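# Push the tommy bar through the clamp screw

## Task

Thread the tommy bar through the hole in the clamp's screw and keep sliding it until the knob on the bar's long end rests against the screw.

## Robot and tools

Robot: two arms, left_arm and right_arm, each with a two-finger gripper. Base positions in the scene frame: left_arm at (+0.051, +0.270, 0) m, right_arm at (+0.040, -0.254, 0) m, both turned only slightly about z. A camera stand sits behind the arms. The fingers point along the gripper's +z axis and open and close along its y axis. end_effector_position is the spot between the pads, roughly 1 cm short of the fingertips.

Frames: the scene frame has its origin at table-top height, halfway between the nominal bases; +x points out over the table, +z up, and +y toward left_arm (arm names do not match image sides). Reported positions, quaternions (wxyz), velocities and targets use the scene frame. Every offset you send is measured along the axes of that arm's own Hand target. Reported hand poses can be off by a few centimetres, more when the arm is stretched.

execute_actions(actions, cameras): actions is a list of actions; each action is a list of up to 15 rows, one row per 1/30 s step, and an action lasts 0.5 s (a short action repeats its last row). Each row is one list of 14 numbers, each in [-1, 1]: left_arm dx, dy, dz, rx, ry, rz, opening, then right_arm in the same order. dx to rz are an offset from that arm's Hand target as it stood when the action began, not from the previous row; 1.0 equals 0.6 m or 180 degrees, and rx, ry, rz form one rotation vector. Repeating an offset in a new action moves the arm again. Opening is absolute: +1 fully open (0.093 m), -1 closed. Sending six zeros re-requests the current Hand target; always send the opening you want, since 0 is itself a command. cameras: list of names, ["all"], [] or null; with an empty actions list, images come by default.

move(target, speed, blend, opening_speed, grip_force, blocking, cameras): target is one 14-number row laid out as above, or a list of up to 15 such rows; every row is an offset from the Hand targets at the move's start, never from the previous row. speed is top path speed in m/s, 0.002 to 2.9 (default 0.25), turning up to twice that in rad/s; one value or one per row. blend, in m, rounds corners between rows (0 stops at each). opening_speed is the rate of the commanded opening per second on the -1 to +1 scale, at least 0.2. grip_force is a per-pad limit of about 10 to 50 N (50 = full), one value or one per arm; it persists, and low values close slowly. blocking=false returns after about 0.5 s while motion continues. Paths are straight, last at least 0.5 s and at most 10 s, and do not avoid obstacles or the other arm. The result adds a move: line giving the ending (done, off_target, moving, held, fault) and limits (paced = pose clipped, held = steps withheld). An arm not named is done: within 10 mm and 2 degrees of its target.

wait(seconds 0 to 10, cameras): lets time pass with commands held; a running move continues. stop(cameras): brakes a running move. zoom_image(camera, region): camera is cam_head_left, cam_head_right, cam_left_wrist or cam_right_wrist; region is [x0, y0, x1, y1] pixels from the top-left, at most 504 by 504, on that camera's newest image. The head cameras give 672x504 images. finished_scene(scene): ends the scene, giving its number; it is final, and the goal must hold with the robot let go.

Result lines: end_effector_position and quat per arm; Hand target (last commanded pose after clipping, the base for next offsets); Tool commands (current commands); grip_measured (gripper motor on the -1 to +1 scale; pads meet near -0.94, and each millimetre of object width adds about 0.0208; may read up to 0.02 high); Joint positions (last entry is the pad gap in m, valid only when nothing is held); Joint velocities, or "within noise"; Joint torques in joint order, positive toward larger angles, with joints 1 to 3 wrapping at ±28 N m; step readings of end_effector_position for action calls; MOTOR HOT or OVER-TEMPERATURE FAULT lines.

Control behaviour: orientation commands are clipped to within 40 degrees of the measured one each step. Grippers often stop short or sag and tilt under friction and weight, so check each result and send the remaining distance or re-level. To grip a rigid flat object, send a value about 0.24 below its width reading; keep sending it to hold and send well above it to release. Joint limits (rad): waist -2.618 to 3.054, shoulder 0 to 3.142, elbow 0 to 3.142 (straight at 2.901), wrist pitch and yaw ±1.571, wrist roll ±2.094.

Avoid: dropping the bar or releasing it while it moves; anything leaving the table; fast impacts or hard pushes on the clamp or table; grippers, housings or wrist cameras touching each other, or one gripper closing on the other's fingers; strain on an arm's camera cable; paths passing near an arm's own base. Pressing into something keeps pushing until you command the target back. Long stretched holds or unreachable targets heat motors: warnings start at 75 °C, the arm folds and idles at 90 °C, and it drops at 100 °C.

Each tool is called after "Emit:" as name([rows], argument=value, ...), one row to a line, values as JSON.

## Session

Emit:
execute_actions(actions=[])

Scene clock: 0.00 s.
left_arm: end_effector_position=(+0.4126, +0.2802, +0.1281) grip_measured=+1.000 end_effector_quat_wxyz=(+0.673, -0.040, +0.737, +0.044) | right_arm: end_effector_position=(+0.3976, -0.2356, +0.1115) grip_measured=+1.000 end_effector_quat_wxyz=(+0.648, +0.022, +0.761, -0.011)
Joint positions: left_arm=[-0.069 1.54 0.177 1.272 -0.168 -0.004 0.093] | right_arm=[0.075 1.535 0.173 1.2 0.177 0.04 0.093]
Joint velocities: within noise
Joint torques (N m): no reading
Heat: left arm: 36 °C; right arm: 33 °C.
Hand target: left_arm +0.4146, +0.2802, +0.1356; +0.682, -0.041, +0.729, +0.043 | right_arm +0.4001, -0.2353, +0.1191; +0.658, +0.023, +0.753, -0.010
Tool commands: left_gripper/opening=+1.0 right_gripper/opening=+1.0

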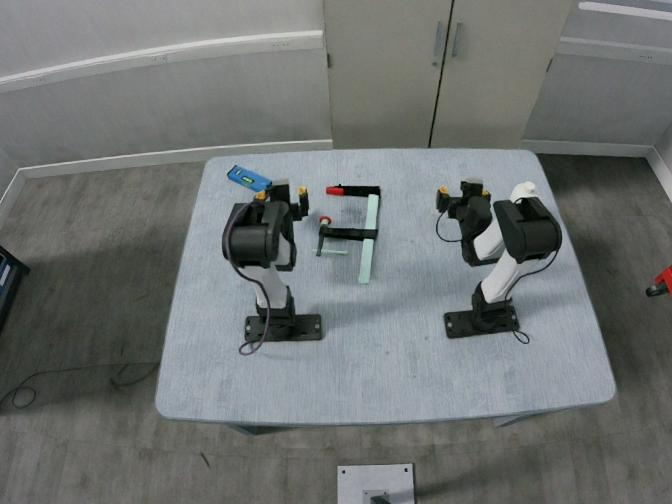

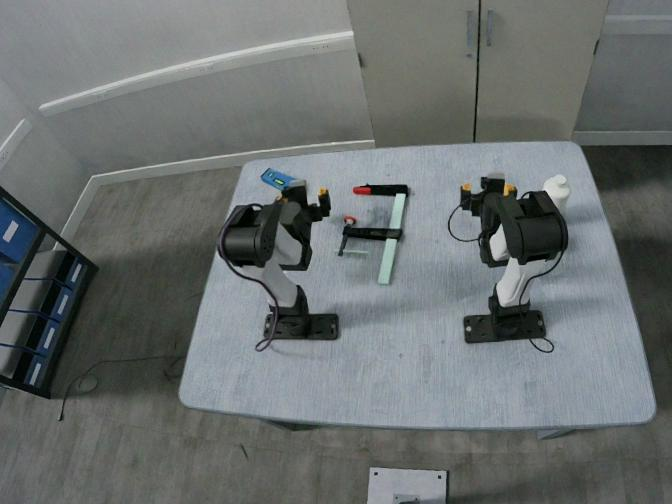

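Emit:
zoom_image(camera="cam_head_left", region=[290, 170, 400, 290])

Emit:
zoom_image(camera="cam_head_right", region=[310, 200, 390, 280])

Emit:
zoom_image(camera="cam_head_left", region=[300, 205, 360, 265])

Scaled by 4.200 from the camera's 672x504 image, which has a finer 960x720 frame.

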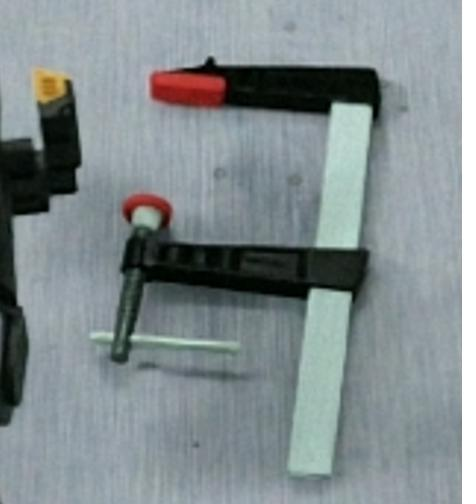

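Scaled by 6.300 from the camera's 672x504 image, which has a finer 960x720 frame.

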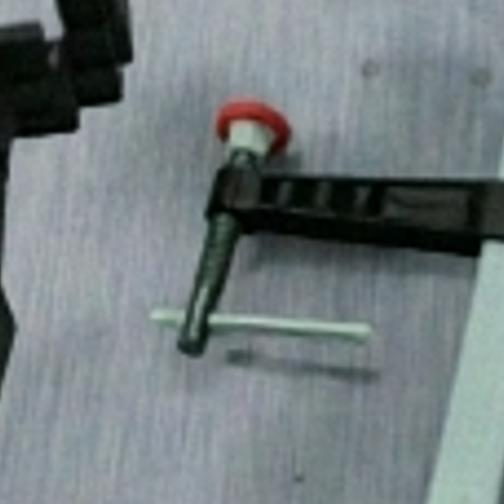

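Scaled by 8.400 from the camera's 672x504 image, which has a finer 960x720 frame.

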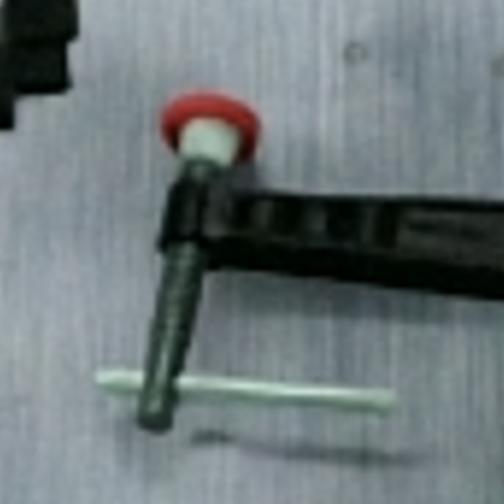

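Emit:
move(target=[0,0,0,0,0,0,1,-0.028,0.415,-0.243,-0.361,0.350,-0.420,-1], cameras=["all"], speed=0.4)

Emit:
zoom_image(camera="cam_head_left", region=[300, 190, 420, 290])

Emit:
zoom_image(camera="cam_head_right", region=[320, 190, 440, 290])

Scene clock: 4.87 s.
left_arm: end_effector_position=(+0.4126, +0.2802, +0.1281) grip_measured=+1.000 end_effector_quat_wxyz=(+0.673, -0.040, +0.737, +0.044) | right_arm: end_effector_position=(+0.2712, +0.0141, +0.1546) grip_measured=-0.975 end_effector_quat_wxyz=(+0.002, +0.701, -0.713, +0.010)
Joint positions: left_arm=[-0.069 1.54 0.177 1.272 -0.168 -0.004 0.093] | right_arm=[0.81 1.9 1.793 -1.471 0.019 -0.687 0]
Joint torques (N m): left_arm=[-0.05 -4.27 4.66 2.59 -0.03 0.04] | right_arm=[0.77 -7.9 8.29 0.13 -0.12 -0.17]
Heat: left arm: 38 °C; right arm: 33 °C.
Hand target: left_arm +0.4146, +0.2802, +0.1356; +0.682, -0.041, +0.729, +0.043 | right_arm +0.2698, +0.0196, +0.1592; +0.000, +0.708, -0.707, +0.000
Off the commanded pose: left_arm 0.008 m, 1 deg | right_arm 0.007 m, 2 deg.
move: done

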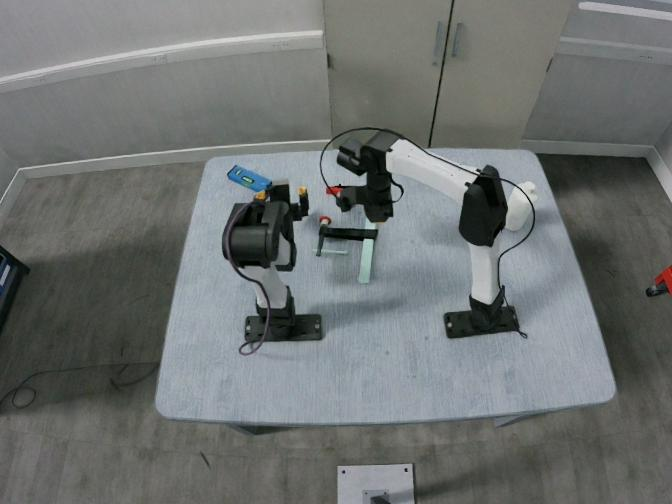

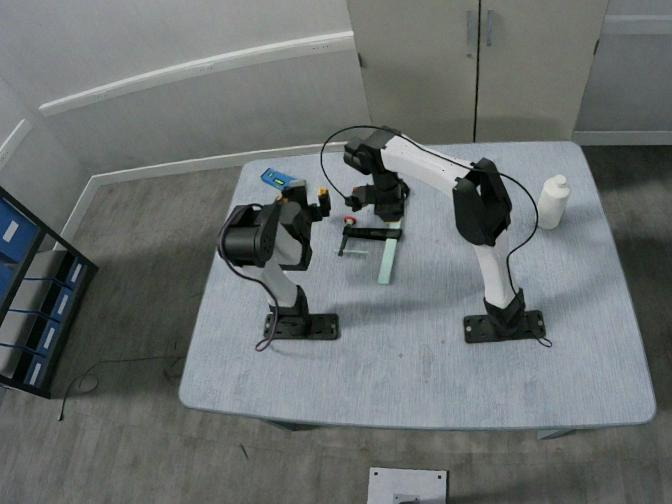

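Scaled by 4.200 from the camera's 672x504 image, which has a finer 960x720 frame.

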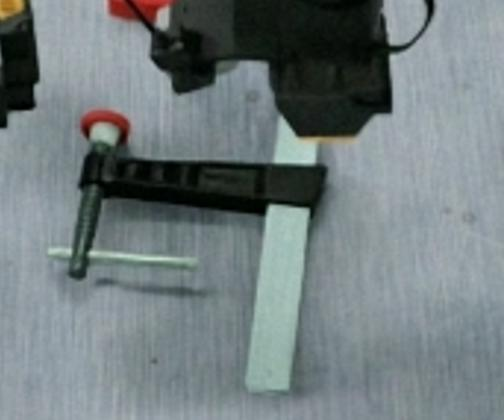

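Scaled by 4.200 from the camera's 672x504 image, which has a finer 960x720 frame.

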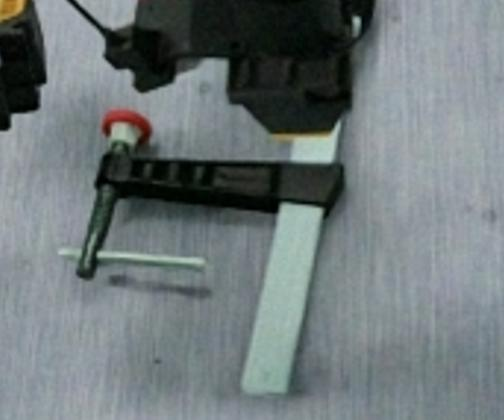

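Emit:
move(target=[0,0,0,0,0,0,1,-0.092,0.058,0.108,0,0,0,-1], cameras=["all"])

Emit:
zoom_image(camera="cam_head_left", region=[300, 190, 400, 290])

Emit:
zoom_image(camera="cam_head_right", region=[320, 190, 420, 290])

Scene clock: 6.37 s.
left_arm: end_effector_position=(+0.4126, +0.2802, +0.1281) grip_measured=+1.000 end_effector_quat_wxyz=(+0.673, -0.040, +0.737, +0.044) | right_arm: end_effector_position=(+0.2348, +0.0709, +0.0949) grip_measured=-0.975 end_effector_quat_wxyz=(+0.006, +0.713, -0.701, +0.008)
Joint positions: left_arm=[-0.069 1.54 0.177 1.272 -0.168 -0.004 0.093] | right_arm=[0.978 2.003 1.699 -1.283 0.013 -0.55 0]
Joint torques (N m): left_arm=[-0.03 -4.27 4.67 2.59 -0.02 0.04] | right_arm=[0.35 -9.65 5.41 0.38 -0.04 0.06]
Heat: left arm: 38 °C; right arm: 33 °C.
Hand target: left_arm +0.4146, +0.2802, +0.1356; +0.682, -0.041, +0.729, +0.043 | right_arm +0.2350, +0.0748, +0.0944; +0.000, +0.708, -0.707, +0.000
Off the commanded pose: left_arm 0.008 m, 1 deg | right_arm 0.004 m, 1 deg.
move: done

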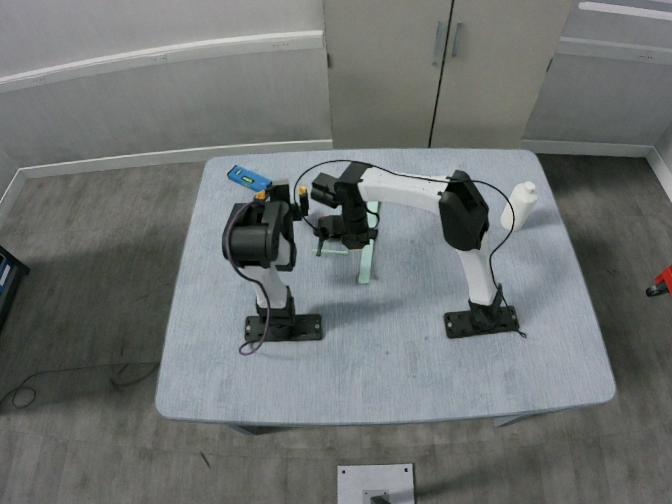

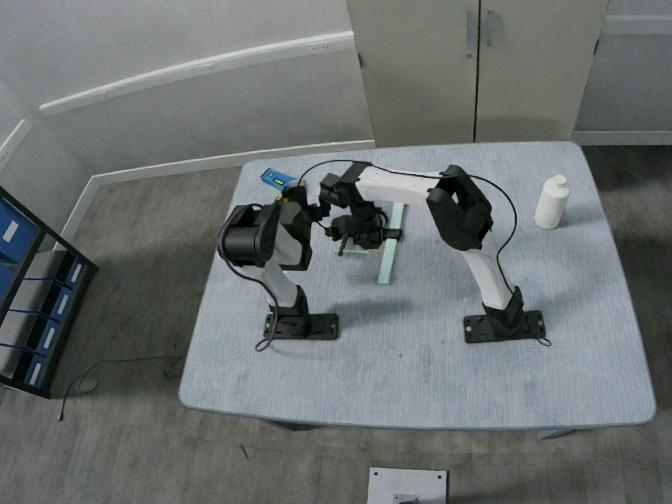

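Scaled by 5.040 from the camera's 672x504 image, which has a finer 960x720 frame.

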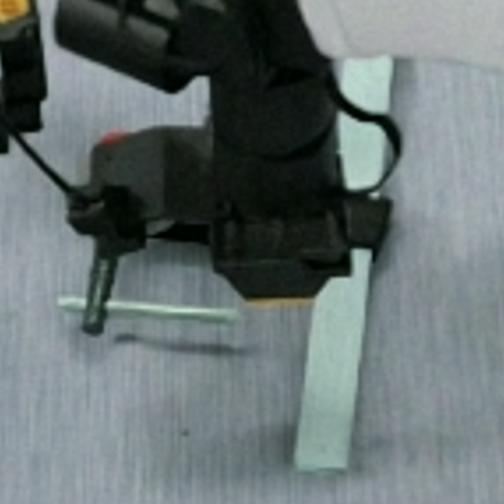

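Scaled by 5.040 from the camera's 672x504 image, which has a finer 960x720 frame.

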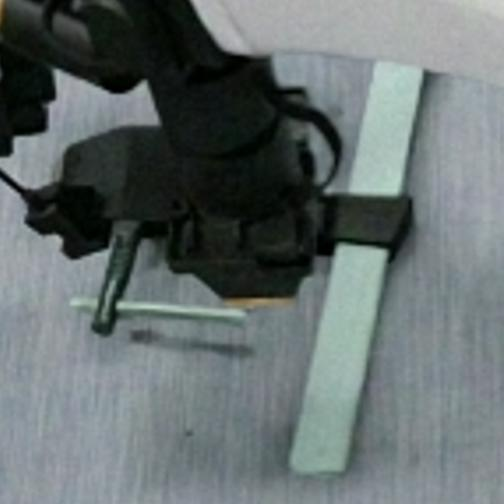

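Emit:
move(target=[0,0,0,0,0,0,1,-0.05,-0.025,0.057,0,0,0,0.2], cameras=["all"])

Emit:
zoom_image(camera="cam_head_left", region=[300, 210, 380, 290])

Emit:
zoom_image(camera="cam_head_right", region=[320, 210, 400, 290])

Scene clock: 8.00 s.
left_arm: end_effector_position=(+0.4126, +0.2802, +0.1281) grip_measured=+1.000 end_effector_quat_wxyz=(+0.673, -0.040, +0.737, +0.044) | right_arm: end_effector_position=(+0.2474, +0.0923, +0.0549) grip_measured=+0.197 end_effector_quat_wxyz=(+0.018, +0.710, -0.703, +0.011)
Joint positions: left_arm=[-0.069 1.54 0.177 1.272 -0.168 -0.004 0.093] | right_arm=[0.978 2.147 1.756 -1.221 0.013 -0.544 0.055]
Joint torques (N m): left_arm=[-0.03 -4.27 4.67 2.59 -0.02 0.04] | right_arm=[0.85 -10.18 8.14 0.32 -0.05 0.06]
Heat: left arm: 39 °C; right arm: 34 °C.
Hand target: left_arm +0.4146, +0.2802, +0.1356; +0.682, -0.041, +0.729, +0.043 | right_arm +0.2500, +0.1047, +0.0600; +0.000, +0.708, -0.707, +0.000
Off the commanded pose: left_arm 0.008 m, 1 deg | right_arm 0.014 m, 3 deg.
move: off_target (right_arm)

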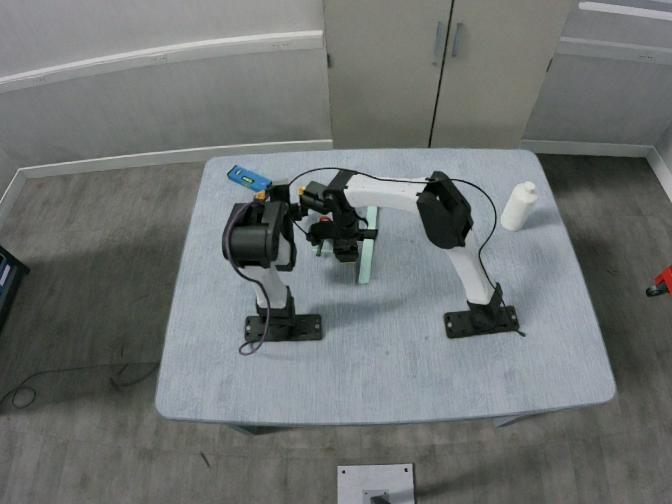

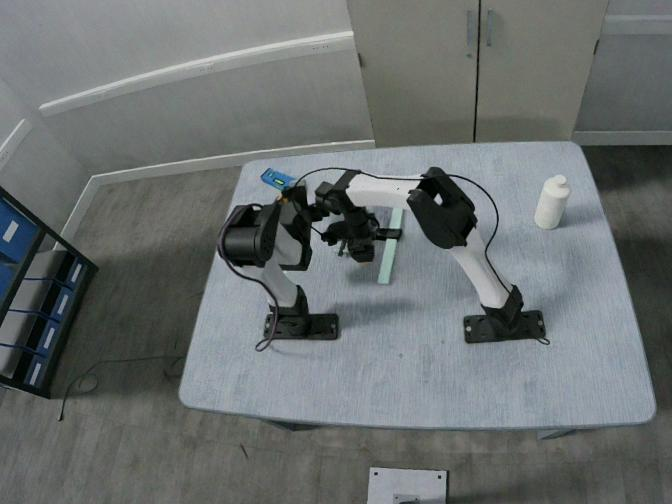

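Scaled by 6.300 from the camera's 672x504 image, which has a finer 960x720 frame.

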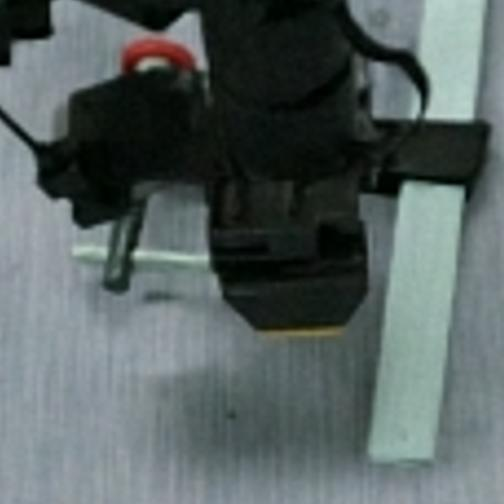

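Scaled by 6.300 from the camera's 672x504 image, which has a finer 960x720 frame.

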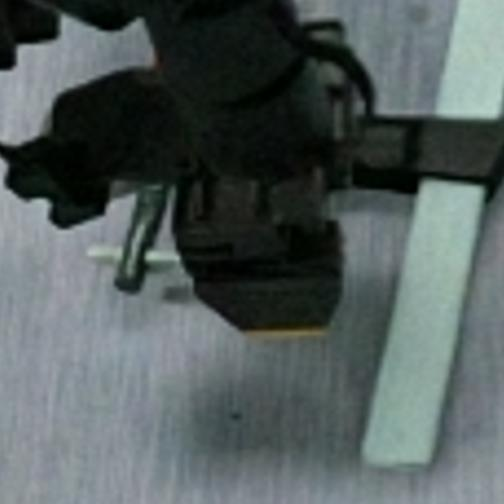

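Emit:
move([
  [0,0,0,0,0,0,1,-0.033,0.002,0.045,0,0,0,0.2],
  [0,0,0,0,0,0,1,-0.033,0.002,0.045,0,0,0,-1],
], grip_force=20, cameras=["all"])

Emit:
zoom_image(camera="cam_head_left", region=[300, 210, 380, 290])

Emit:
zoom_image(camera="cam_head_right", region=[320, 210, 400, 290])

Scene clock: 8.97 s.
left_arm: end_effector_position=(+0.4126, +0.2802, +0.1281) grip_measured=+1.000 end_effector_quat_wxyz=(+0.673, -0.040, +0.737, +0.044) | right_arm: end_effector_position=(+0.2475, +0.1004, +0.0420) grip_measured=+0.197 end_effector_quat_wxyz=(+0.021, +0.710, -0.704, +0.012)
Joint positions: left_arm=[-0.069 1.54 0.177 1.272 -0.168 -0.004 0.093] | right_arm=[0.988 2.189 1.772 -1.199 0.013 -0.534 0.055]
Joint torques (N m): left_arm=[-0.05 -4.27 4.64 2.59 -0.02 0.04] | right_arm=[0.2 -11.41 5.46 0.14 0.1 -0.06]
Heat: left arm: 39 °C; right arm: 34 °C.
Hand target: left_arm +0.4146, +0.2802, +0.1356; +0.682, -0.041, +0.729, +0.043 | right_arm +0.2483, +0.1002, +0.0448; +0.018, +0.710, -0.704, +0.011 (not the last commanded pose)
Tool commands: left_gripper/opening=+1.0 right_gripper/opening=+0.2
Off the commanded pose: left_arm 0.008 m, 1 deg | right_arm 0.026 m, 3 deg.
grip_force (N): 20, 20
move: held (right_arm; a check stopped the path); path passed 1 of 2 targets; target 2's new opening was not sent; limits=held
pose unreachable (right arm): on one or more control steps of this call, first in action 0 (counted from 0), this arm could not follow its commanded pose, so it was not sent that pose on those steps. It may still have moved: this result reports where it is.
cause: moving toward the commanded pose would bring a part of the arm too close to another arm (this arm's wrist camera and the left arm's wrist (the part past joint 5), along the way the arms are being sent, or toward where that arm still pushes).

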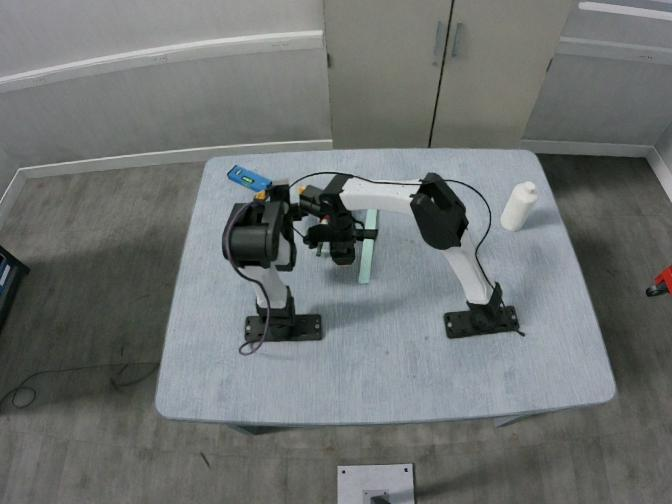

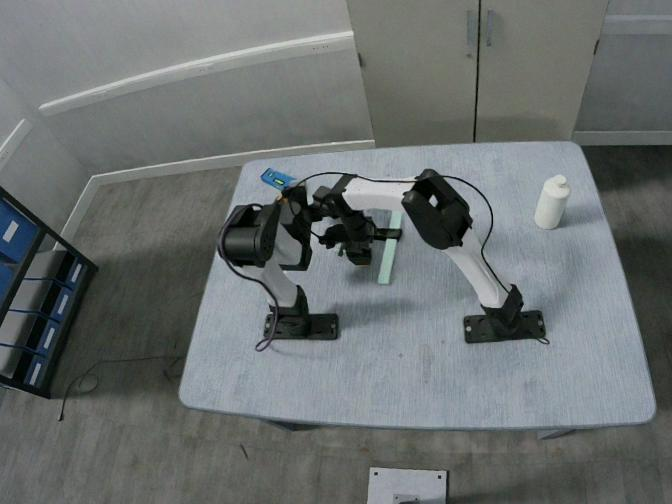

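Scaled by 6.300 from the camera's 672x504 image, which has a finer 960x720 frame.

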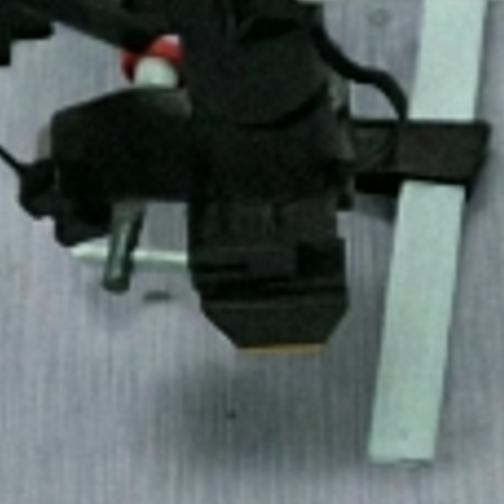

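Scaled by 6.300 from the camera's 672x504 image, which has a finer 960x720 frame.

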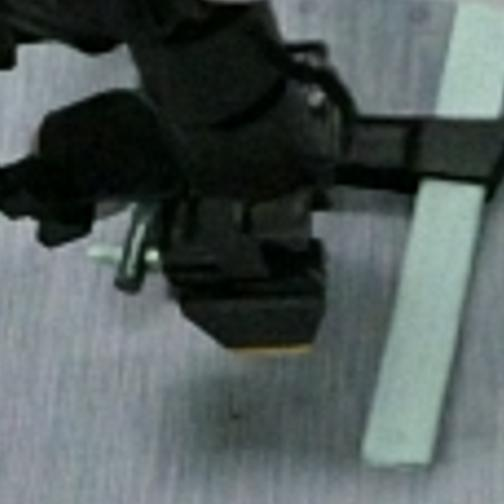

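Emit:
move([
  [-0.1,0.3,0,0,0,0,1,0,0,0,0,0,0,0.2],
  [-0.1,0.3,0,0,0,0,1,-0.033,0.0,0.023,0,0,0,0.2],
  [-0.1,0.3,0,0,0,0,1,-0.033,0.0,0.023,0,0,0,-1],
], speed=[0.4,0.2,0.2], cameras=["all"])

Emit:
zoom_image(camera="cam_head_left", region=[300, 210, 380, 290])

Emit:
zoom_image(camera="cam_head_right", region=[320, 210, 400, 290])

Scene clock: 16.30 s.
left_arm: end_effector_position=(+0.3933, +0.4529, +0.1861) grip_measured=+1.000 end_effector_quat_wxyz=(+0.675, -0.051, +0.735, +0.032) | right_arm: end_effector_position=(+0.2548, +0.1104, +0.0251) grip_measured=-0.751 end_effector_quat_wxyz=(+0.017, +0.704, -0.709, +0.031)
Joint positions: left_arm=[0.731 1.401 0.447 0.847 0.632 0.042 0.093] | right_arm=[1 2.257 1.814 -1.177 0.051 -0.505 0.009]
Joint torques (N m): left_arm=[0.54 -3.62 8.1 2.29 0.1 0.18] | right_arm=[1.16 -10.95 8.02 0.02 -0.32 -0.12]
Heat: left arm: 40 °C; right arm: 36 °C.
Hand target: left_arm +0.3973, +0.4588, +0.1968; +0.682, -0.040, +0.729, +0.043 | right_arm +0.2480, +0.1194, +0.0302; +0.017, +0.710, -0.704, +0.011
Off the commanded pose: left_arm 0.013 m, 2 deg | right_arm 0.012 m, 2 deg.
grip_force (N): 20, 20
move: moving (right_arm; no rest 5 s after target 3's new opening was sent), off_target (left_arm); target 3's new opening was sent with right_arm's hand 0.011 m and 2 deg from that target

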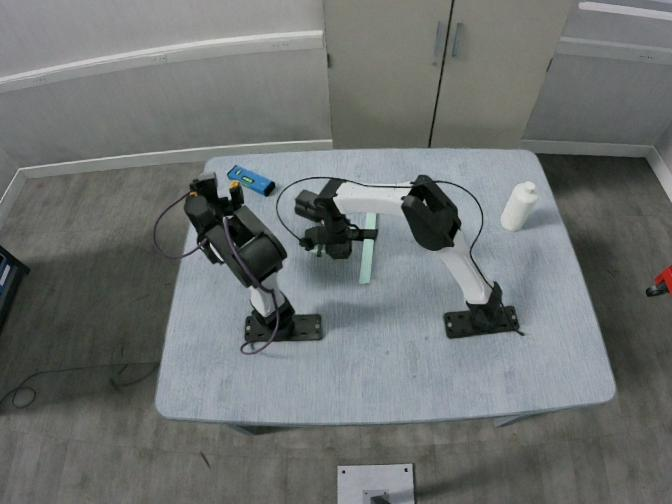

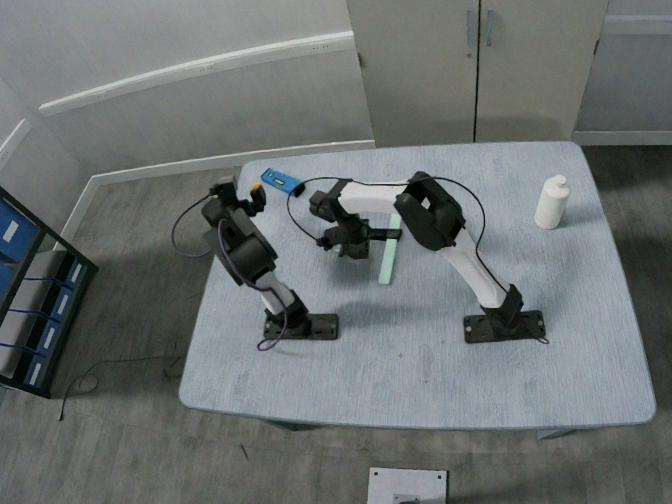

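Scaled by 6.300 from the camera's 672x504 image, which has a finer 960x720 frame.

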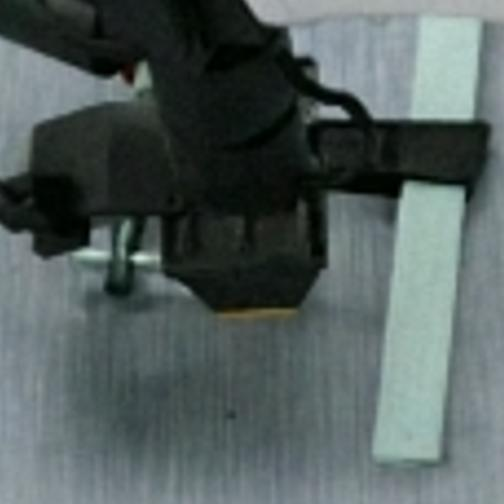

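Scaled by 6.300 from the camera's 672x504 image, which has a finer 960x720 frame.

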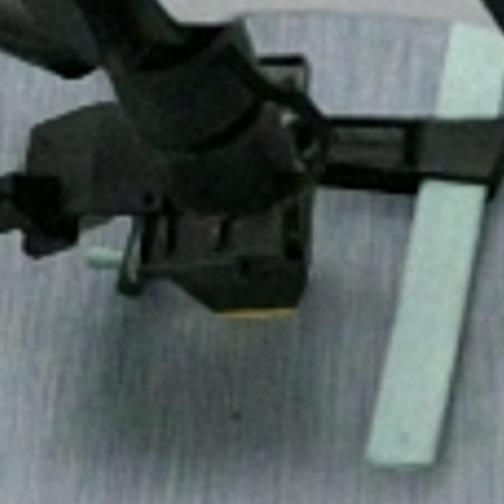

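Emit:
move(target=[0,0,0,0,0,0,1,-0.06,-0.01,0.0,0,0,0,-1], speed=0.06, cameras=["all"])

Emit:
zoom_image(camera="cam_head_left", region=[300, 210, 380, 290])

Emit:
zoom_image(camera="cam_head_right", region=[320, 210, 400, 290])

Scene clock: 17.60 s.
left_arm: end_effector_position=(+0.3933, +0.4529, +0.1861) grip_measured=+1.000 end_effector_quat_wxyz=(+0.675, -0.051, +0.735, +0.032) | right_arm: end_effector_position=(+0.2605, +0.1495, +0.0252) grip_measured=-0.769 end_effector_quat_wxyz=(+0.014, +0.701, -0.713, +0.020)
Joint positions: left_arm=[0.731 1.401 0.447 0.847 0.632 0.042 0.093] | right_arm=[1.024 2.415 2.089 -1.283 0.031 -0.471 0.008]
Joint torques (N m): left_arm=[0.54 -3.59 8.09 2.29 0.09 0.17] | right_arm=[1.43 -11.44 8.36 -0.02 -0.11 -0.18]
Heat: left arm: 40 °C; right arm: 37 °C.
Hand target: left_arm +0.3973, +0.4588, +0.1968; +0.682, -0.040, +0.729, +0.043 | right_arm +0.2538, +0.1555, +0.0288; +0.017, +0.710, -0.704, +0.011
Off the commanded pose: left_arm 0.013 m, 2 deg | right_arm 0.010 m, 2 deg.
grip_force (N): 20, 20
move: off_target (left_arm)

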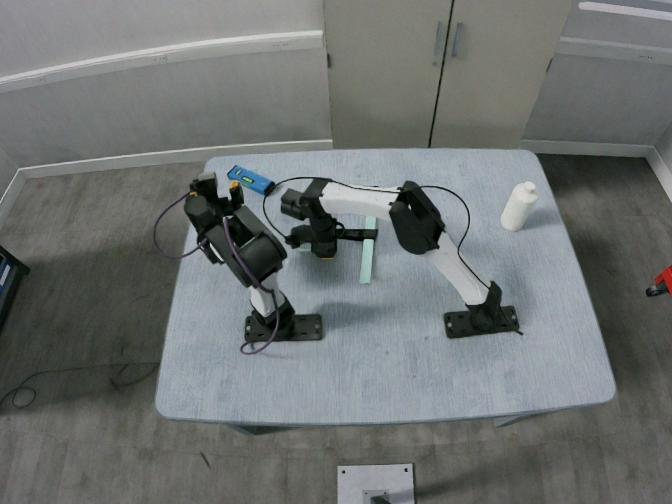

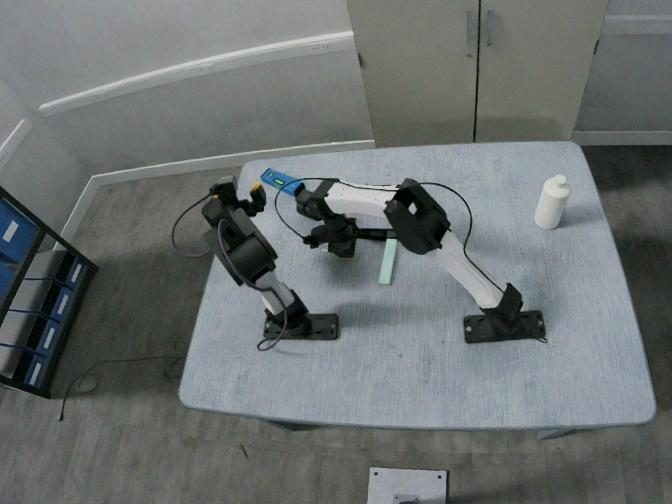

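Scaled by 6.300 from the camera's 672x504 image, which has a finer 960x720 frame.

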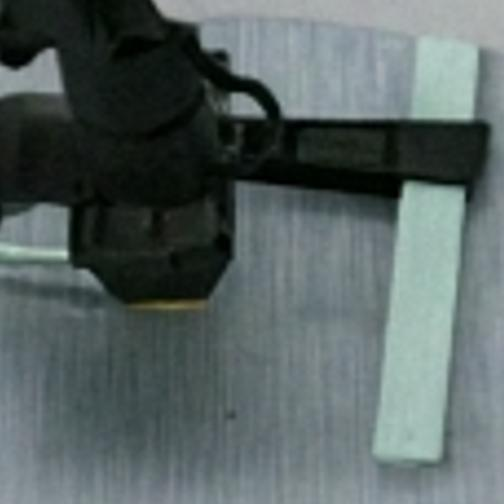

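Scaled by 6.300 from the camera's 672x504 image, which has a finer 960x720 frame.

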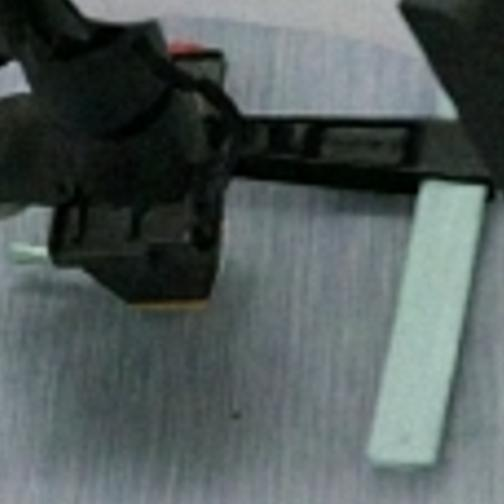

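Emit:
move([
  [0,0,0,0,0,0,1,0,-0.01,0,0,0,0,0.0],
  [0,0,0,0,0,0,1,0.114,-0.01,-0.004,0,0,0,0.0],
  [0,0,0,0,0,0,1,0.114,-0.01,-0.004,0,0,0,-1],
], speed=0.15, grip_force=40, cameras=["all"])

Emit:
zoom_image(camera="cam_head_left", region=[290, 210, 370, 290])

Emit:
zoom_image(camera="cam_head_right", region=[310, 210, 390, 290])

Scene clock: 22.10 s.
left_arm: end_effector_position=(+0.3933, +0.4529, +0.1861) grip_measured=+1.000 end_effector_quat_wxyz=(+0.675, -0.051, +0.735, +0.032) | right_arm: end_effector_position=(+0.2596, +0.0820, +0.0206) grip_measured=-0.975 end_effector_quat_wxyz=(+0.040, +0.705, -0.708, +0.023)
Joint positions: left_arm=[0.731 1.401 0.447 0.847 0.632 0.042 0.093] | right_arm=[0.945 2.212 1.719 -1.166 0.028 -0.562 0]
Joint torques (N m): left_arm=[0.54 -3.6 8.09 2.29 0.1 0.17] | right_arm=[0.4 -14.52 4.63 0.22 -0.05 -0.18]
Heat: left arm: 40 °C; right arm: 38 °C.
Hand target: left_arm +0.3973, +0.4588, +0.1968; +0.682, -0.040, +0.729, +0.043 | right_arm +0.2603, +0.0873, +0.0340; +0.017, +0.710, -0.704, +0.011
Off the commanded pose: left_arm 0.013 m, 2 deg | right_arm 0.014 m, 3 deg.
grip_force (N): 40, 40
move: off_target (left_arm, right_arm); target 3's new opening was sent with right_arm's hand 0.014 m and 3 deg from that target

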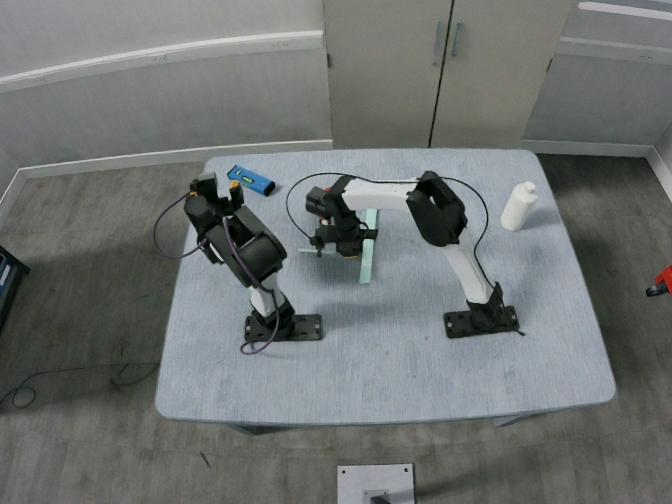

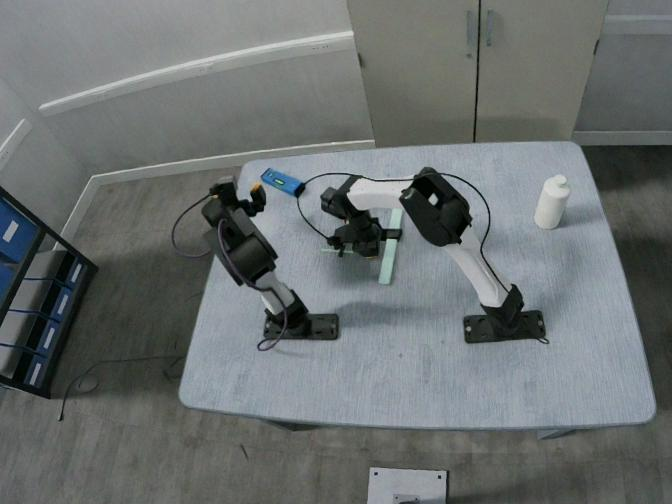

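Scaled by 6.300 from the camera's 672x504 image, which has a finer 960x720 frame.

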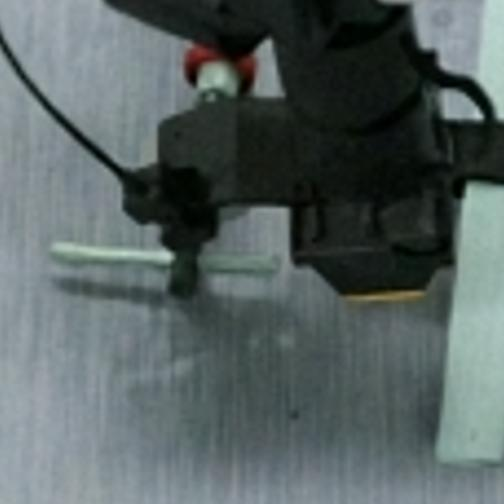

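Scaled by 6.300 from the camera's 672x504 image, which has a finer 960x720 frame.

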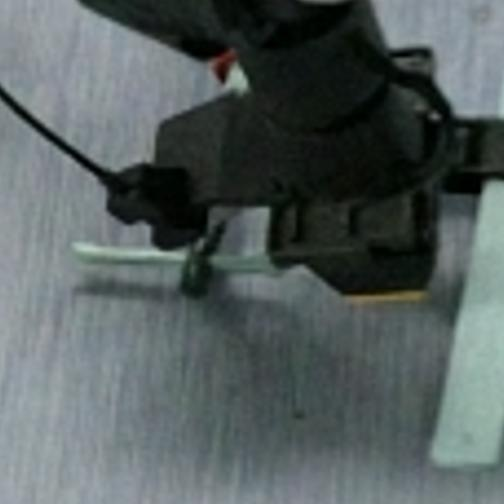

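Emit:
move(target=[0,0,0,0,0,0,1,-0.075,0,-0.004,0,0,0,-1], speed=0.05, cameras=["all"])

Emit:
zoom_image(camera="cam_head_left", region=[280, 210, 360, 290])

Emit:
zoom_image(camera="cam_head_right", region=[310, 210, 390, 290])

Scene clock: 23.90 s.
left_arm: end_effector_position=(+0.3933, +0.4529, +0.1861) grip_measured=+1.000 end_effector_quat_wxyz=(+0.675, -0.051, +0.735, +0.032) | right_arm: end_effector_position=(+0.2628, +0.1260, +0.0317) grip_measured=-0.975 end_effector_quat_wxyz=(+0.018, +0.712, -0.702, +0.019)
Joint positions: left_arm=[0.731 1.401 0.447 0.847 0.632 0.042 0.093] | right_arm=[0.993 2.324 1.955 -1.246 0.028 -0.534 0]
Joint torques (N m): left_arm=[0.54 -3.6 8.09 2.29 0.09 0.18] | right_arm=[1.02 -10.77 8.25 0.04 -0.08 0.06]
Heat: left arm: 40 °C; right arm: 39 °C.
Hand target: left_arm +0.3973, +0.4588, +0.1968; +0.682, -0.040, +0.729, +0.043 | right_arm +0.2599, +0.1323, +0.0345; +0.017, +0.710, -0.704, +0.011
Off the commanded pose: left_arm 0.013 m, 2 deg | right_arm 0.008 m, 1 deg.
grip_force (N): 40, 40
move: off_target (left_arm)

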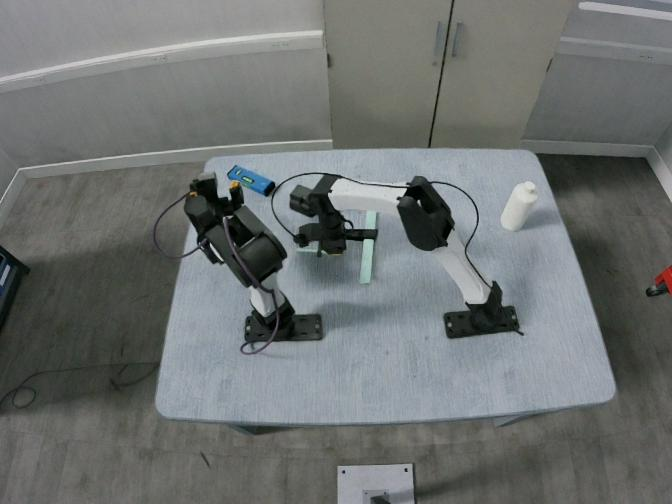

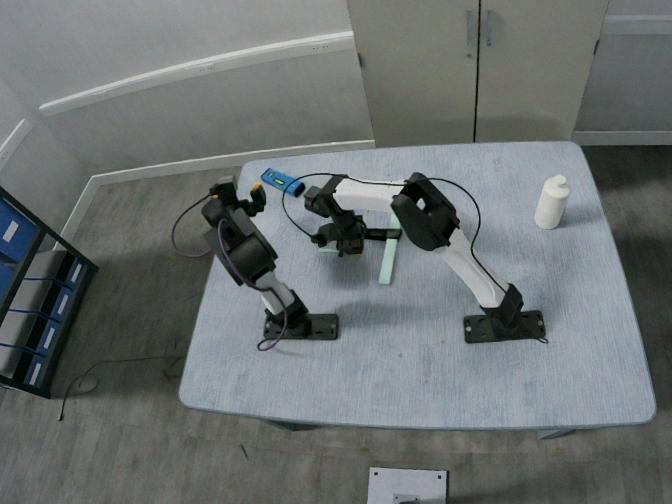

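Scaled by 6.300 from the camera's 672x504 image, which has a finer 960x720 frame.

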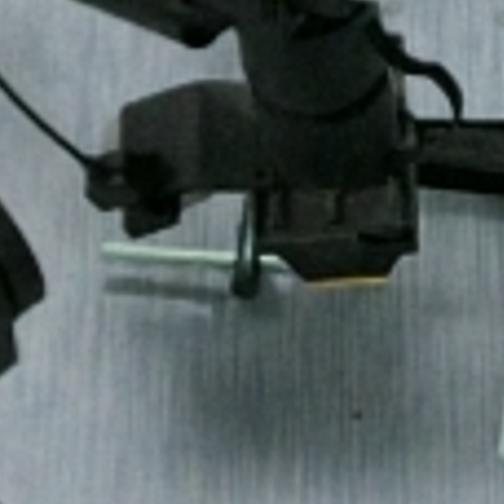

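Scaled by 6.300 from the camera's 672x504 image, which has a finer 960x720 frame.

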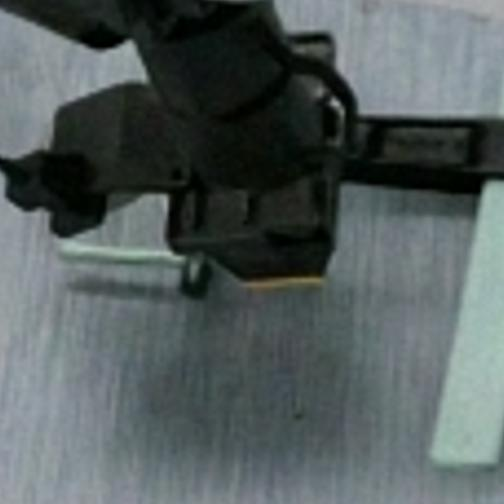

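Emit:
move(target=[0,0,0,0,0,0,1,-0.025,0,0.005,0,0,0,-1], speed=0.05, cameras=["all"])

Emit:
zoom_image(camera="cam_head_left", region=[280, 210, 360, 290])

Emit:
zoom_image(camera="cam_head_right", region=[310, 210, 390, 290])

Scene clock: 25.13 s.
left_arm: end_effector_position=(+0.3933, +0.4529, +0.1861) grip_measured=+1.000 end_effector_quat_wxyz=(+0.675, -0.051, +0.735, +0.032) | right_arm: end_effector_position=(+0.2631, +0.1412, +0.0283) grip_measured=-0.975 end_effector_quat_wxyz=(+0.017, +0.712, -0.702, +0.019)
Joint positions: left_arm=[0.731 1.401 0.447 0.847 0.632 0.042 0.093] | right_arm=[1.009 2.389 2.056 -1.281 0.028 -0.518 0]
Joint torques (N m): left_arm=[0.54 -3.59 8.09 2.29 0.1 0.18] | right_arm=[0.99 -11.19 8.27 0.03 -0.08 0.02]
Heat: left arm: 40 °C; right arm: 39 °C.
Hand target: left_arm +0.3973, +0.4588, +0.1968; +0.682, -0.040, +0.729, +0.043 | right_arm +0.2598, +0.1473, +0.0309; +0.017, +0.710, -0.704, +0.011
Off the commanded pose: left_arm 0.013 m, 2 deg | right_arm 0.007 m, 1 deg.
grip_force (N): 40, 40
move: off_target (left_arm)

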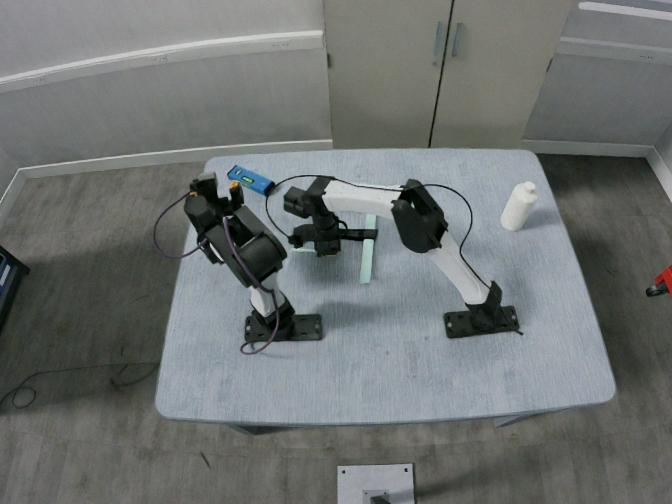

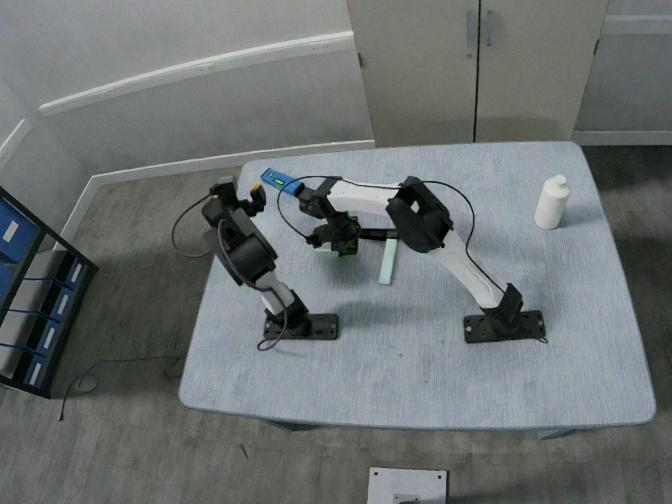

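Scaled by 6.300 from the camera's 672x504 image, which has a finer 960x720 frame.

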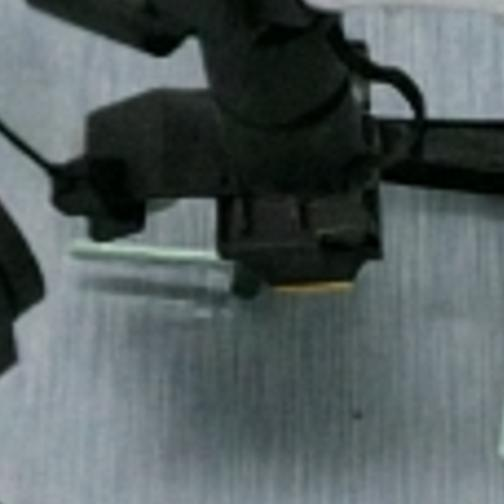

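Scaled by 6.300 from the camera's 672x504 image, which has a finer 960x720 frame.

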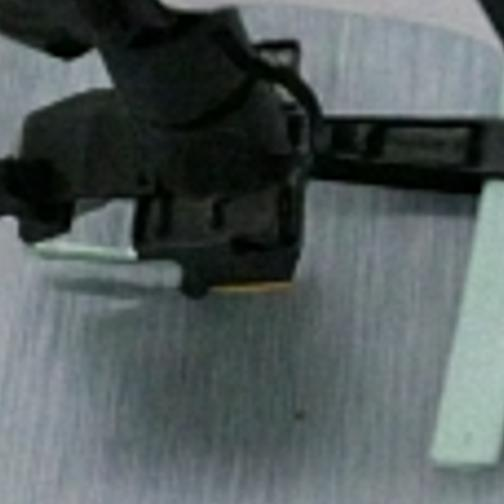

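Emit:
move(target=[0,0,0,0,0,0,1,-0.02,0,0.0,0,0,0,-1], speed=0.04, cameras=["all"])

Emit:
zoom_image(camera="cam_head_left", region=[280, 210, 360, 290])

Emit:
zoom_image(camera="cam_head_right", region=[310, 210, 390, 290])

Scene clock: 26.13 s.
left_arm: end_effector_position=(+0.3933, +0.4529, +0.1861) grip_measured=+1.000 end_effector_quat_wxyz=(+0.675, -0.051, +0.735, +0.032) | right_arm: end_effector_position=(+0.2638, +0.1450, +0.0289) grip_measured=-0.975 end_effector_quat_wxyz=(+0.030, +0.709, -0.705, +0.023)
Joint positions: left_arm=[0.731 1.401 0.447 0.847 0.632 0.042 0.093] | right_arm=[1.012 2.444 2.154 -1.352 0.028 -0.506 0]
Joint torques (N m): left_arm=[0.55 -3.6 8.09 2.29 0.09 0.17] | right_arm=[1.84 -11.17 8.34 0.24 -0.09 0.09]
Heat: left arm: 40 °C; right arm: 39 °C.
Hand target: left_arm +0.3973, +0.4588, +0.1968; +0.682, -0.040, +0.729, +0.043 | right_arm +0.2598, +0.1592, +0.0304; +0.017, +0.710, -0.704, +0.011
Off the commanded pose: left_arm 0.013 m, 2 deg | right_arm 0.015 m, 2 deg.
grip_force (N): 40, 40
move: off_target (left_arm, right_arm)

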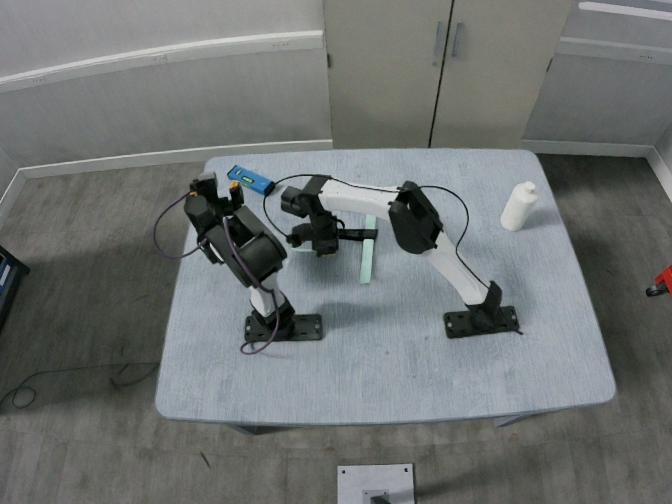

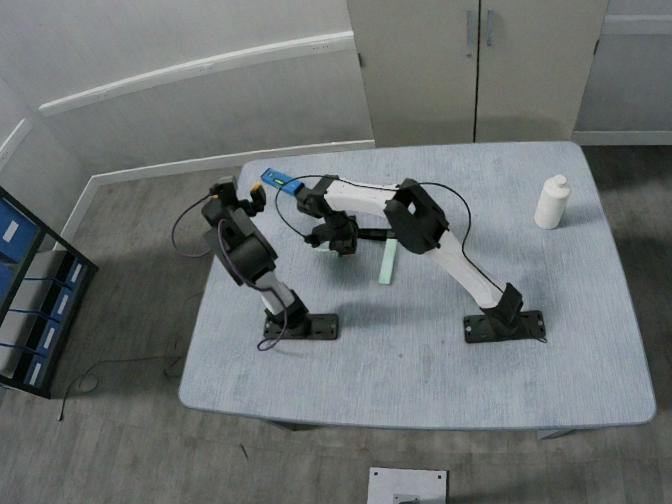

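Scaled by 6.300 from the camera's 672x504 image, which has a finer 960x720 frame.

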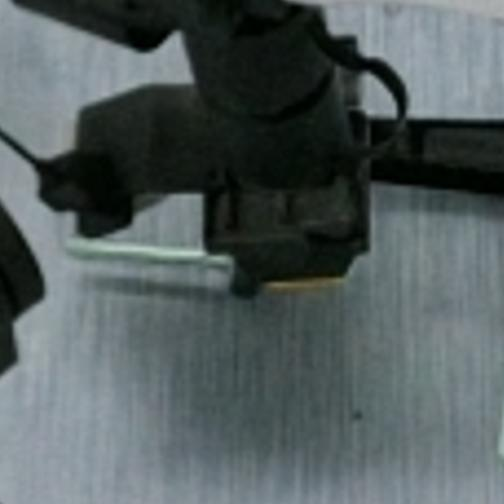

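Scaled by 6.300 from the camera's 672x504 image, which has a finer 960x720 frame.

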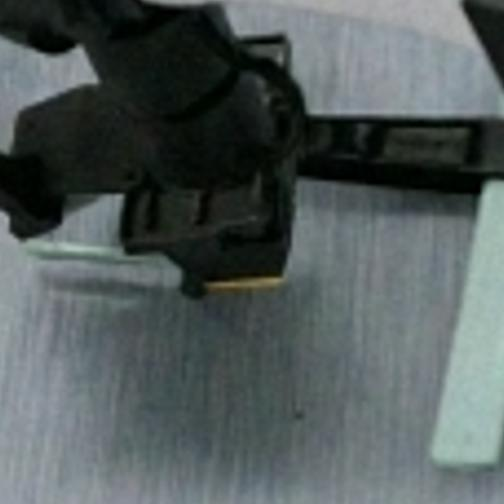

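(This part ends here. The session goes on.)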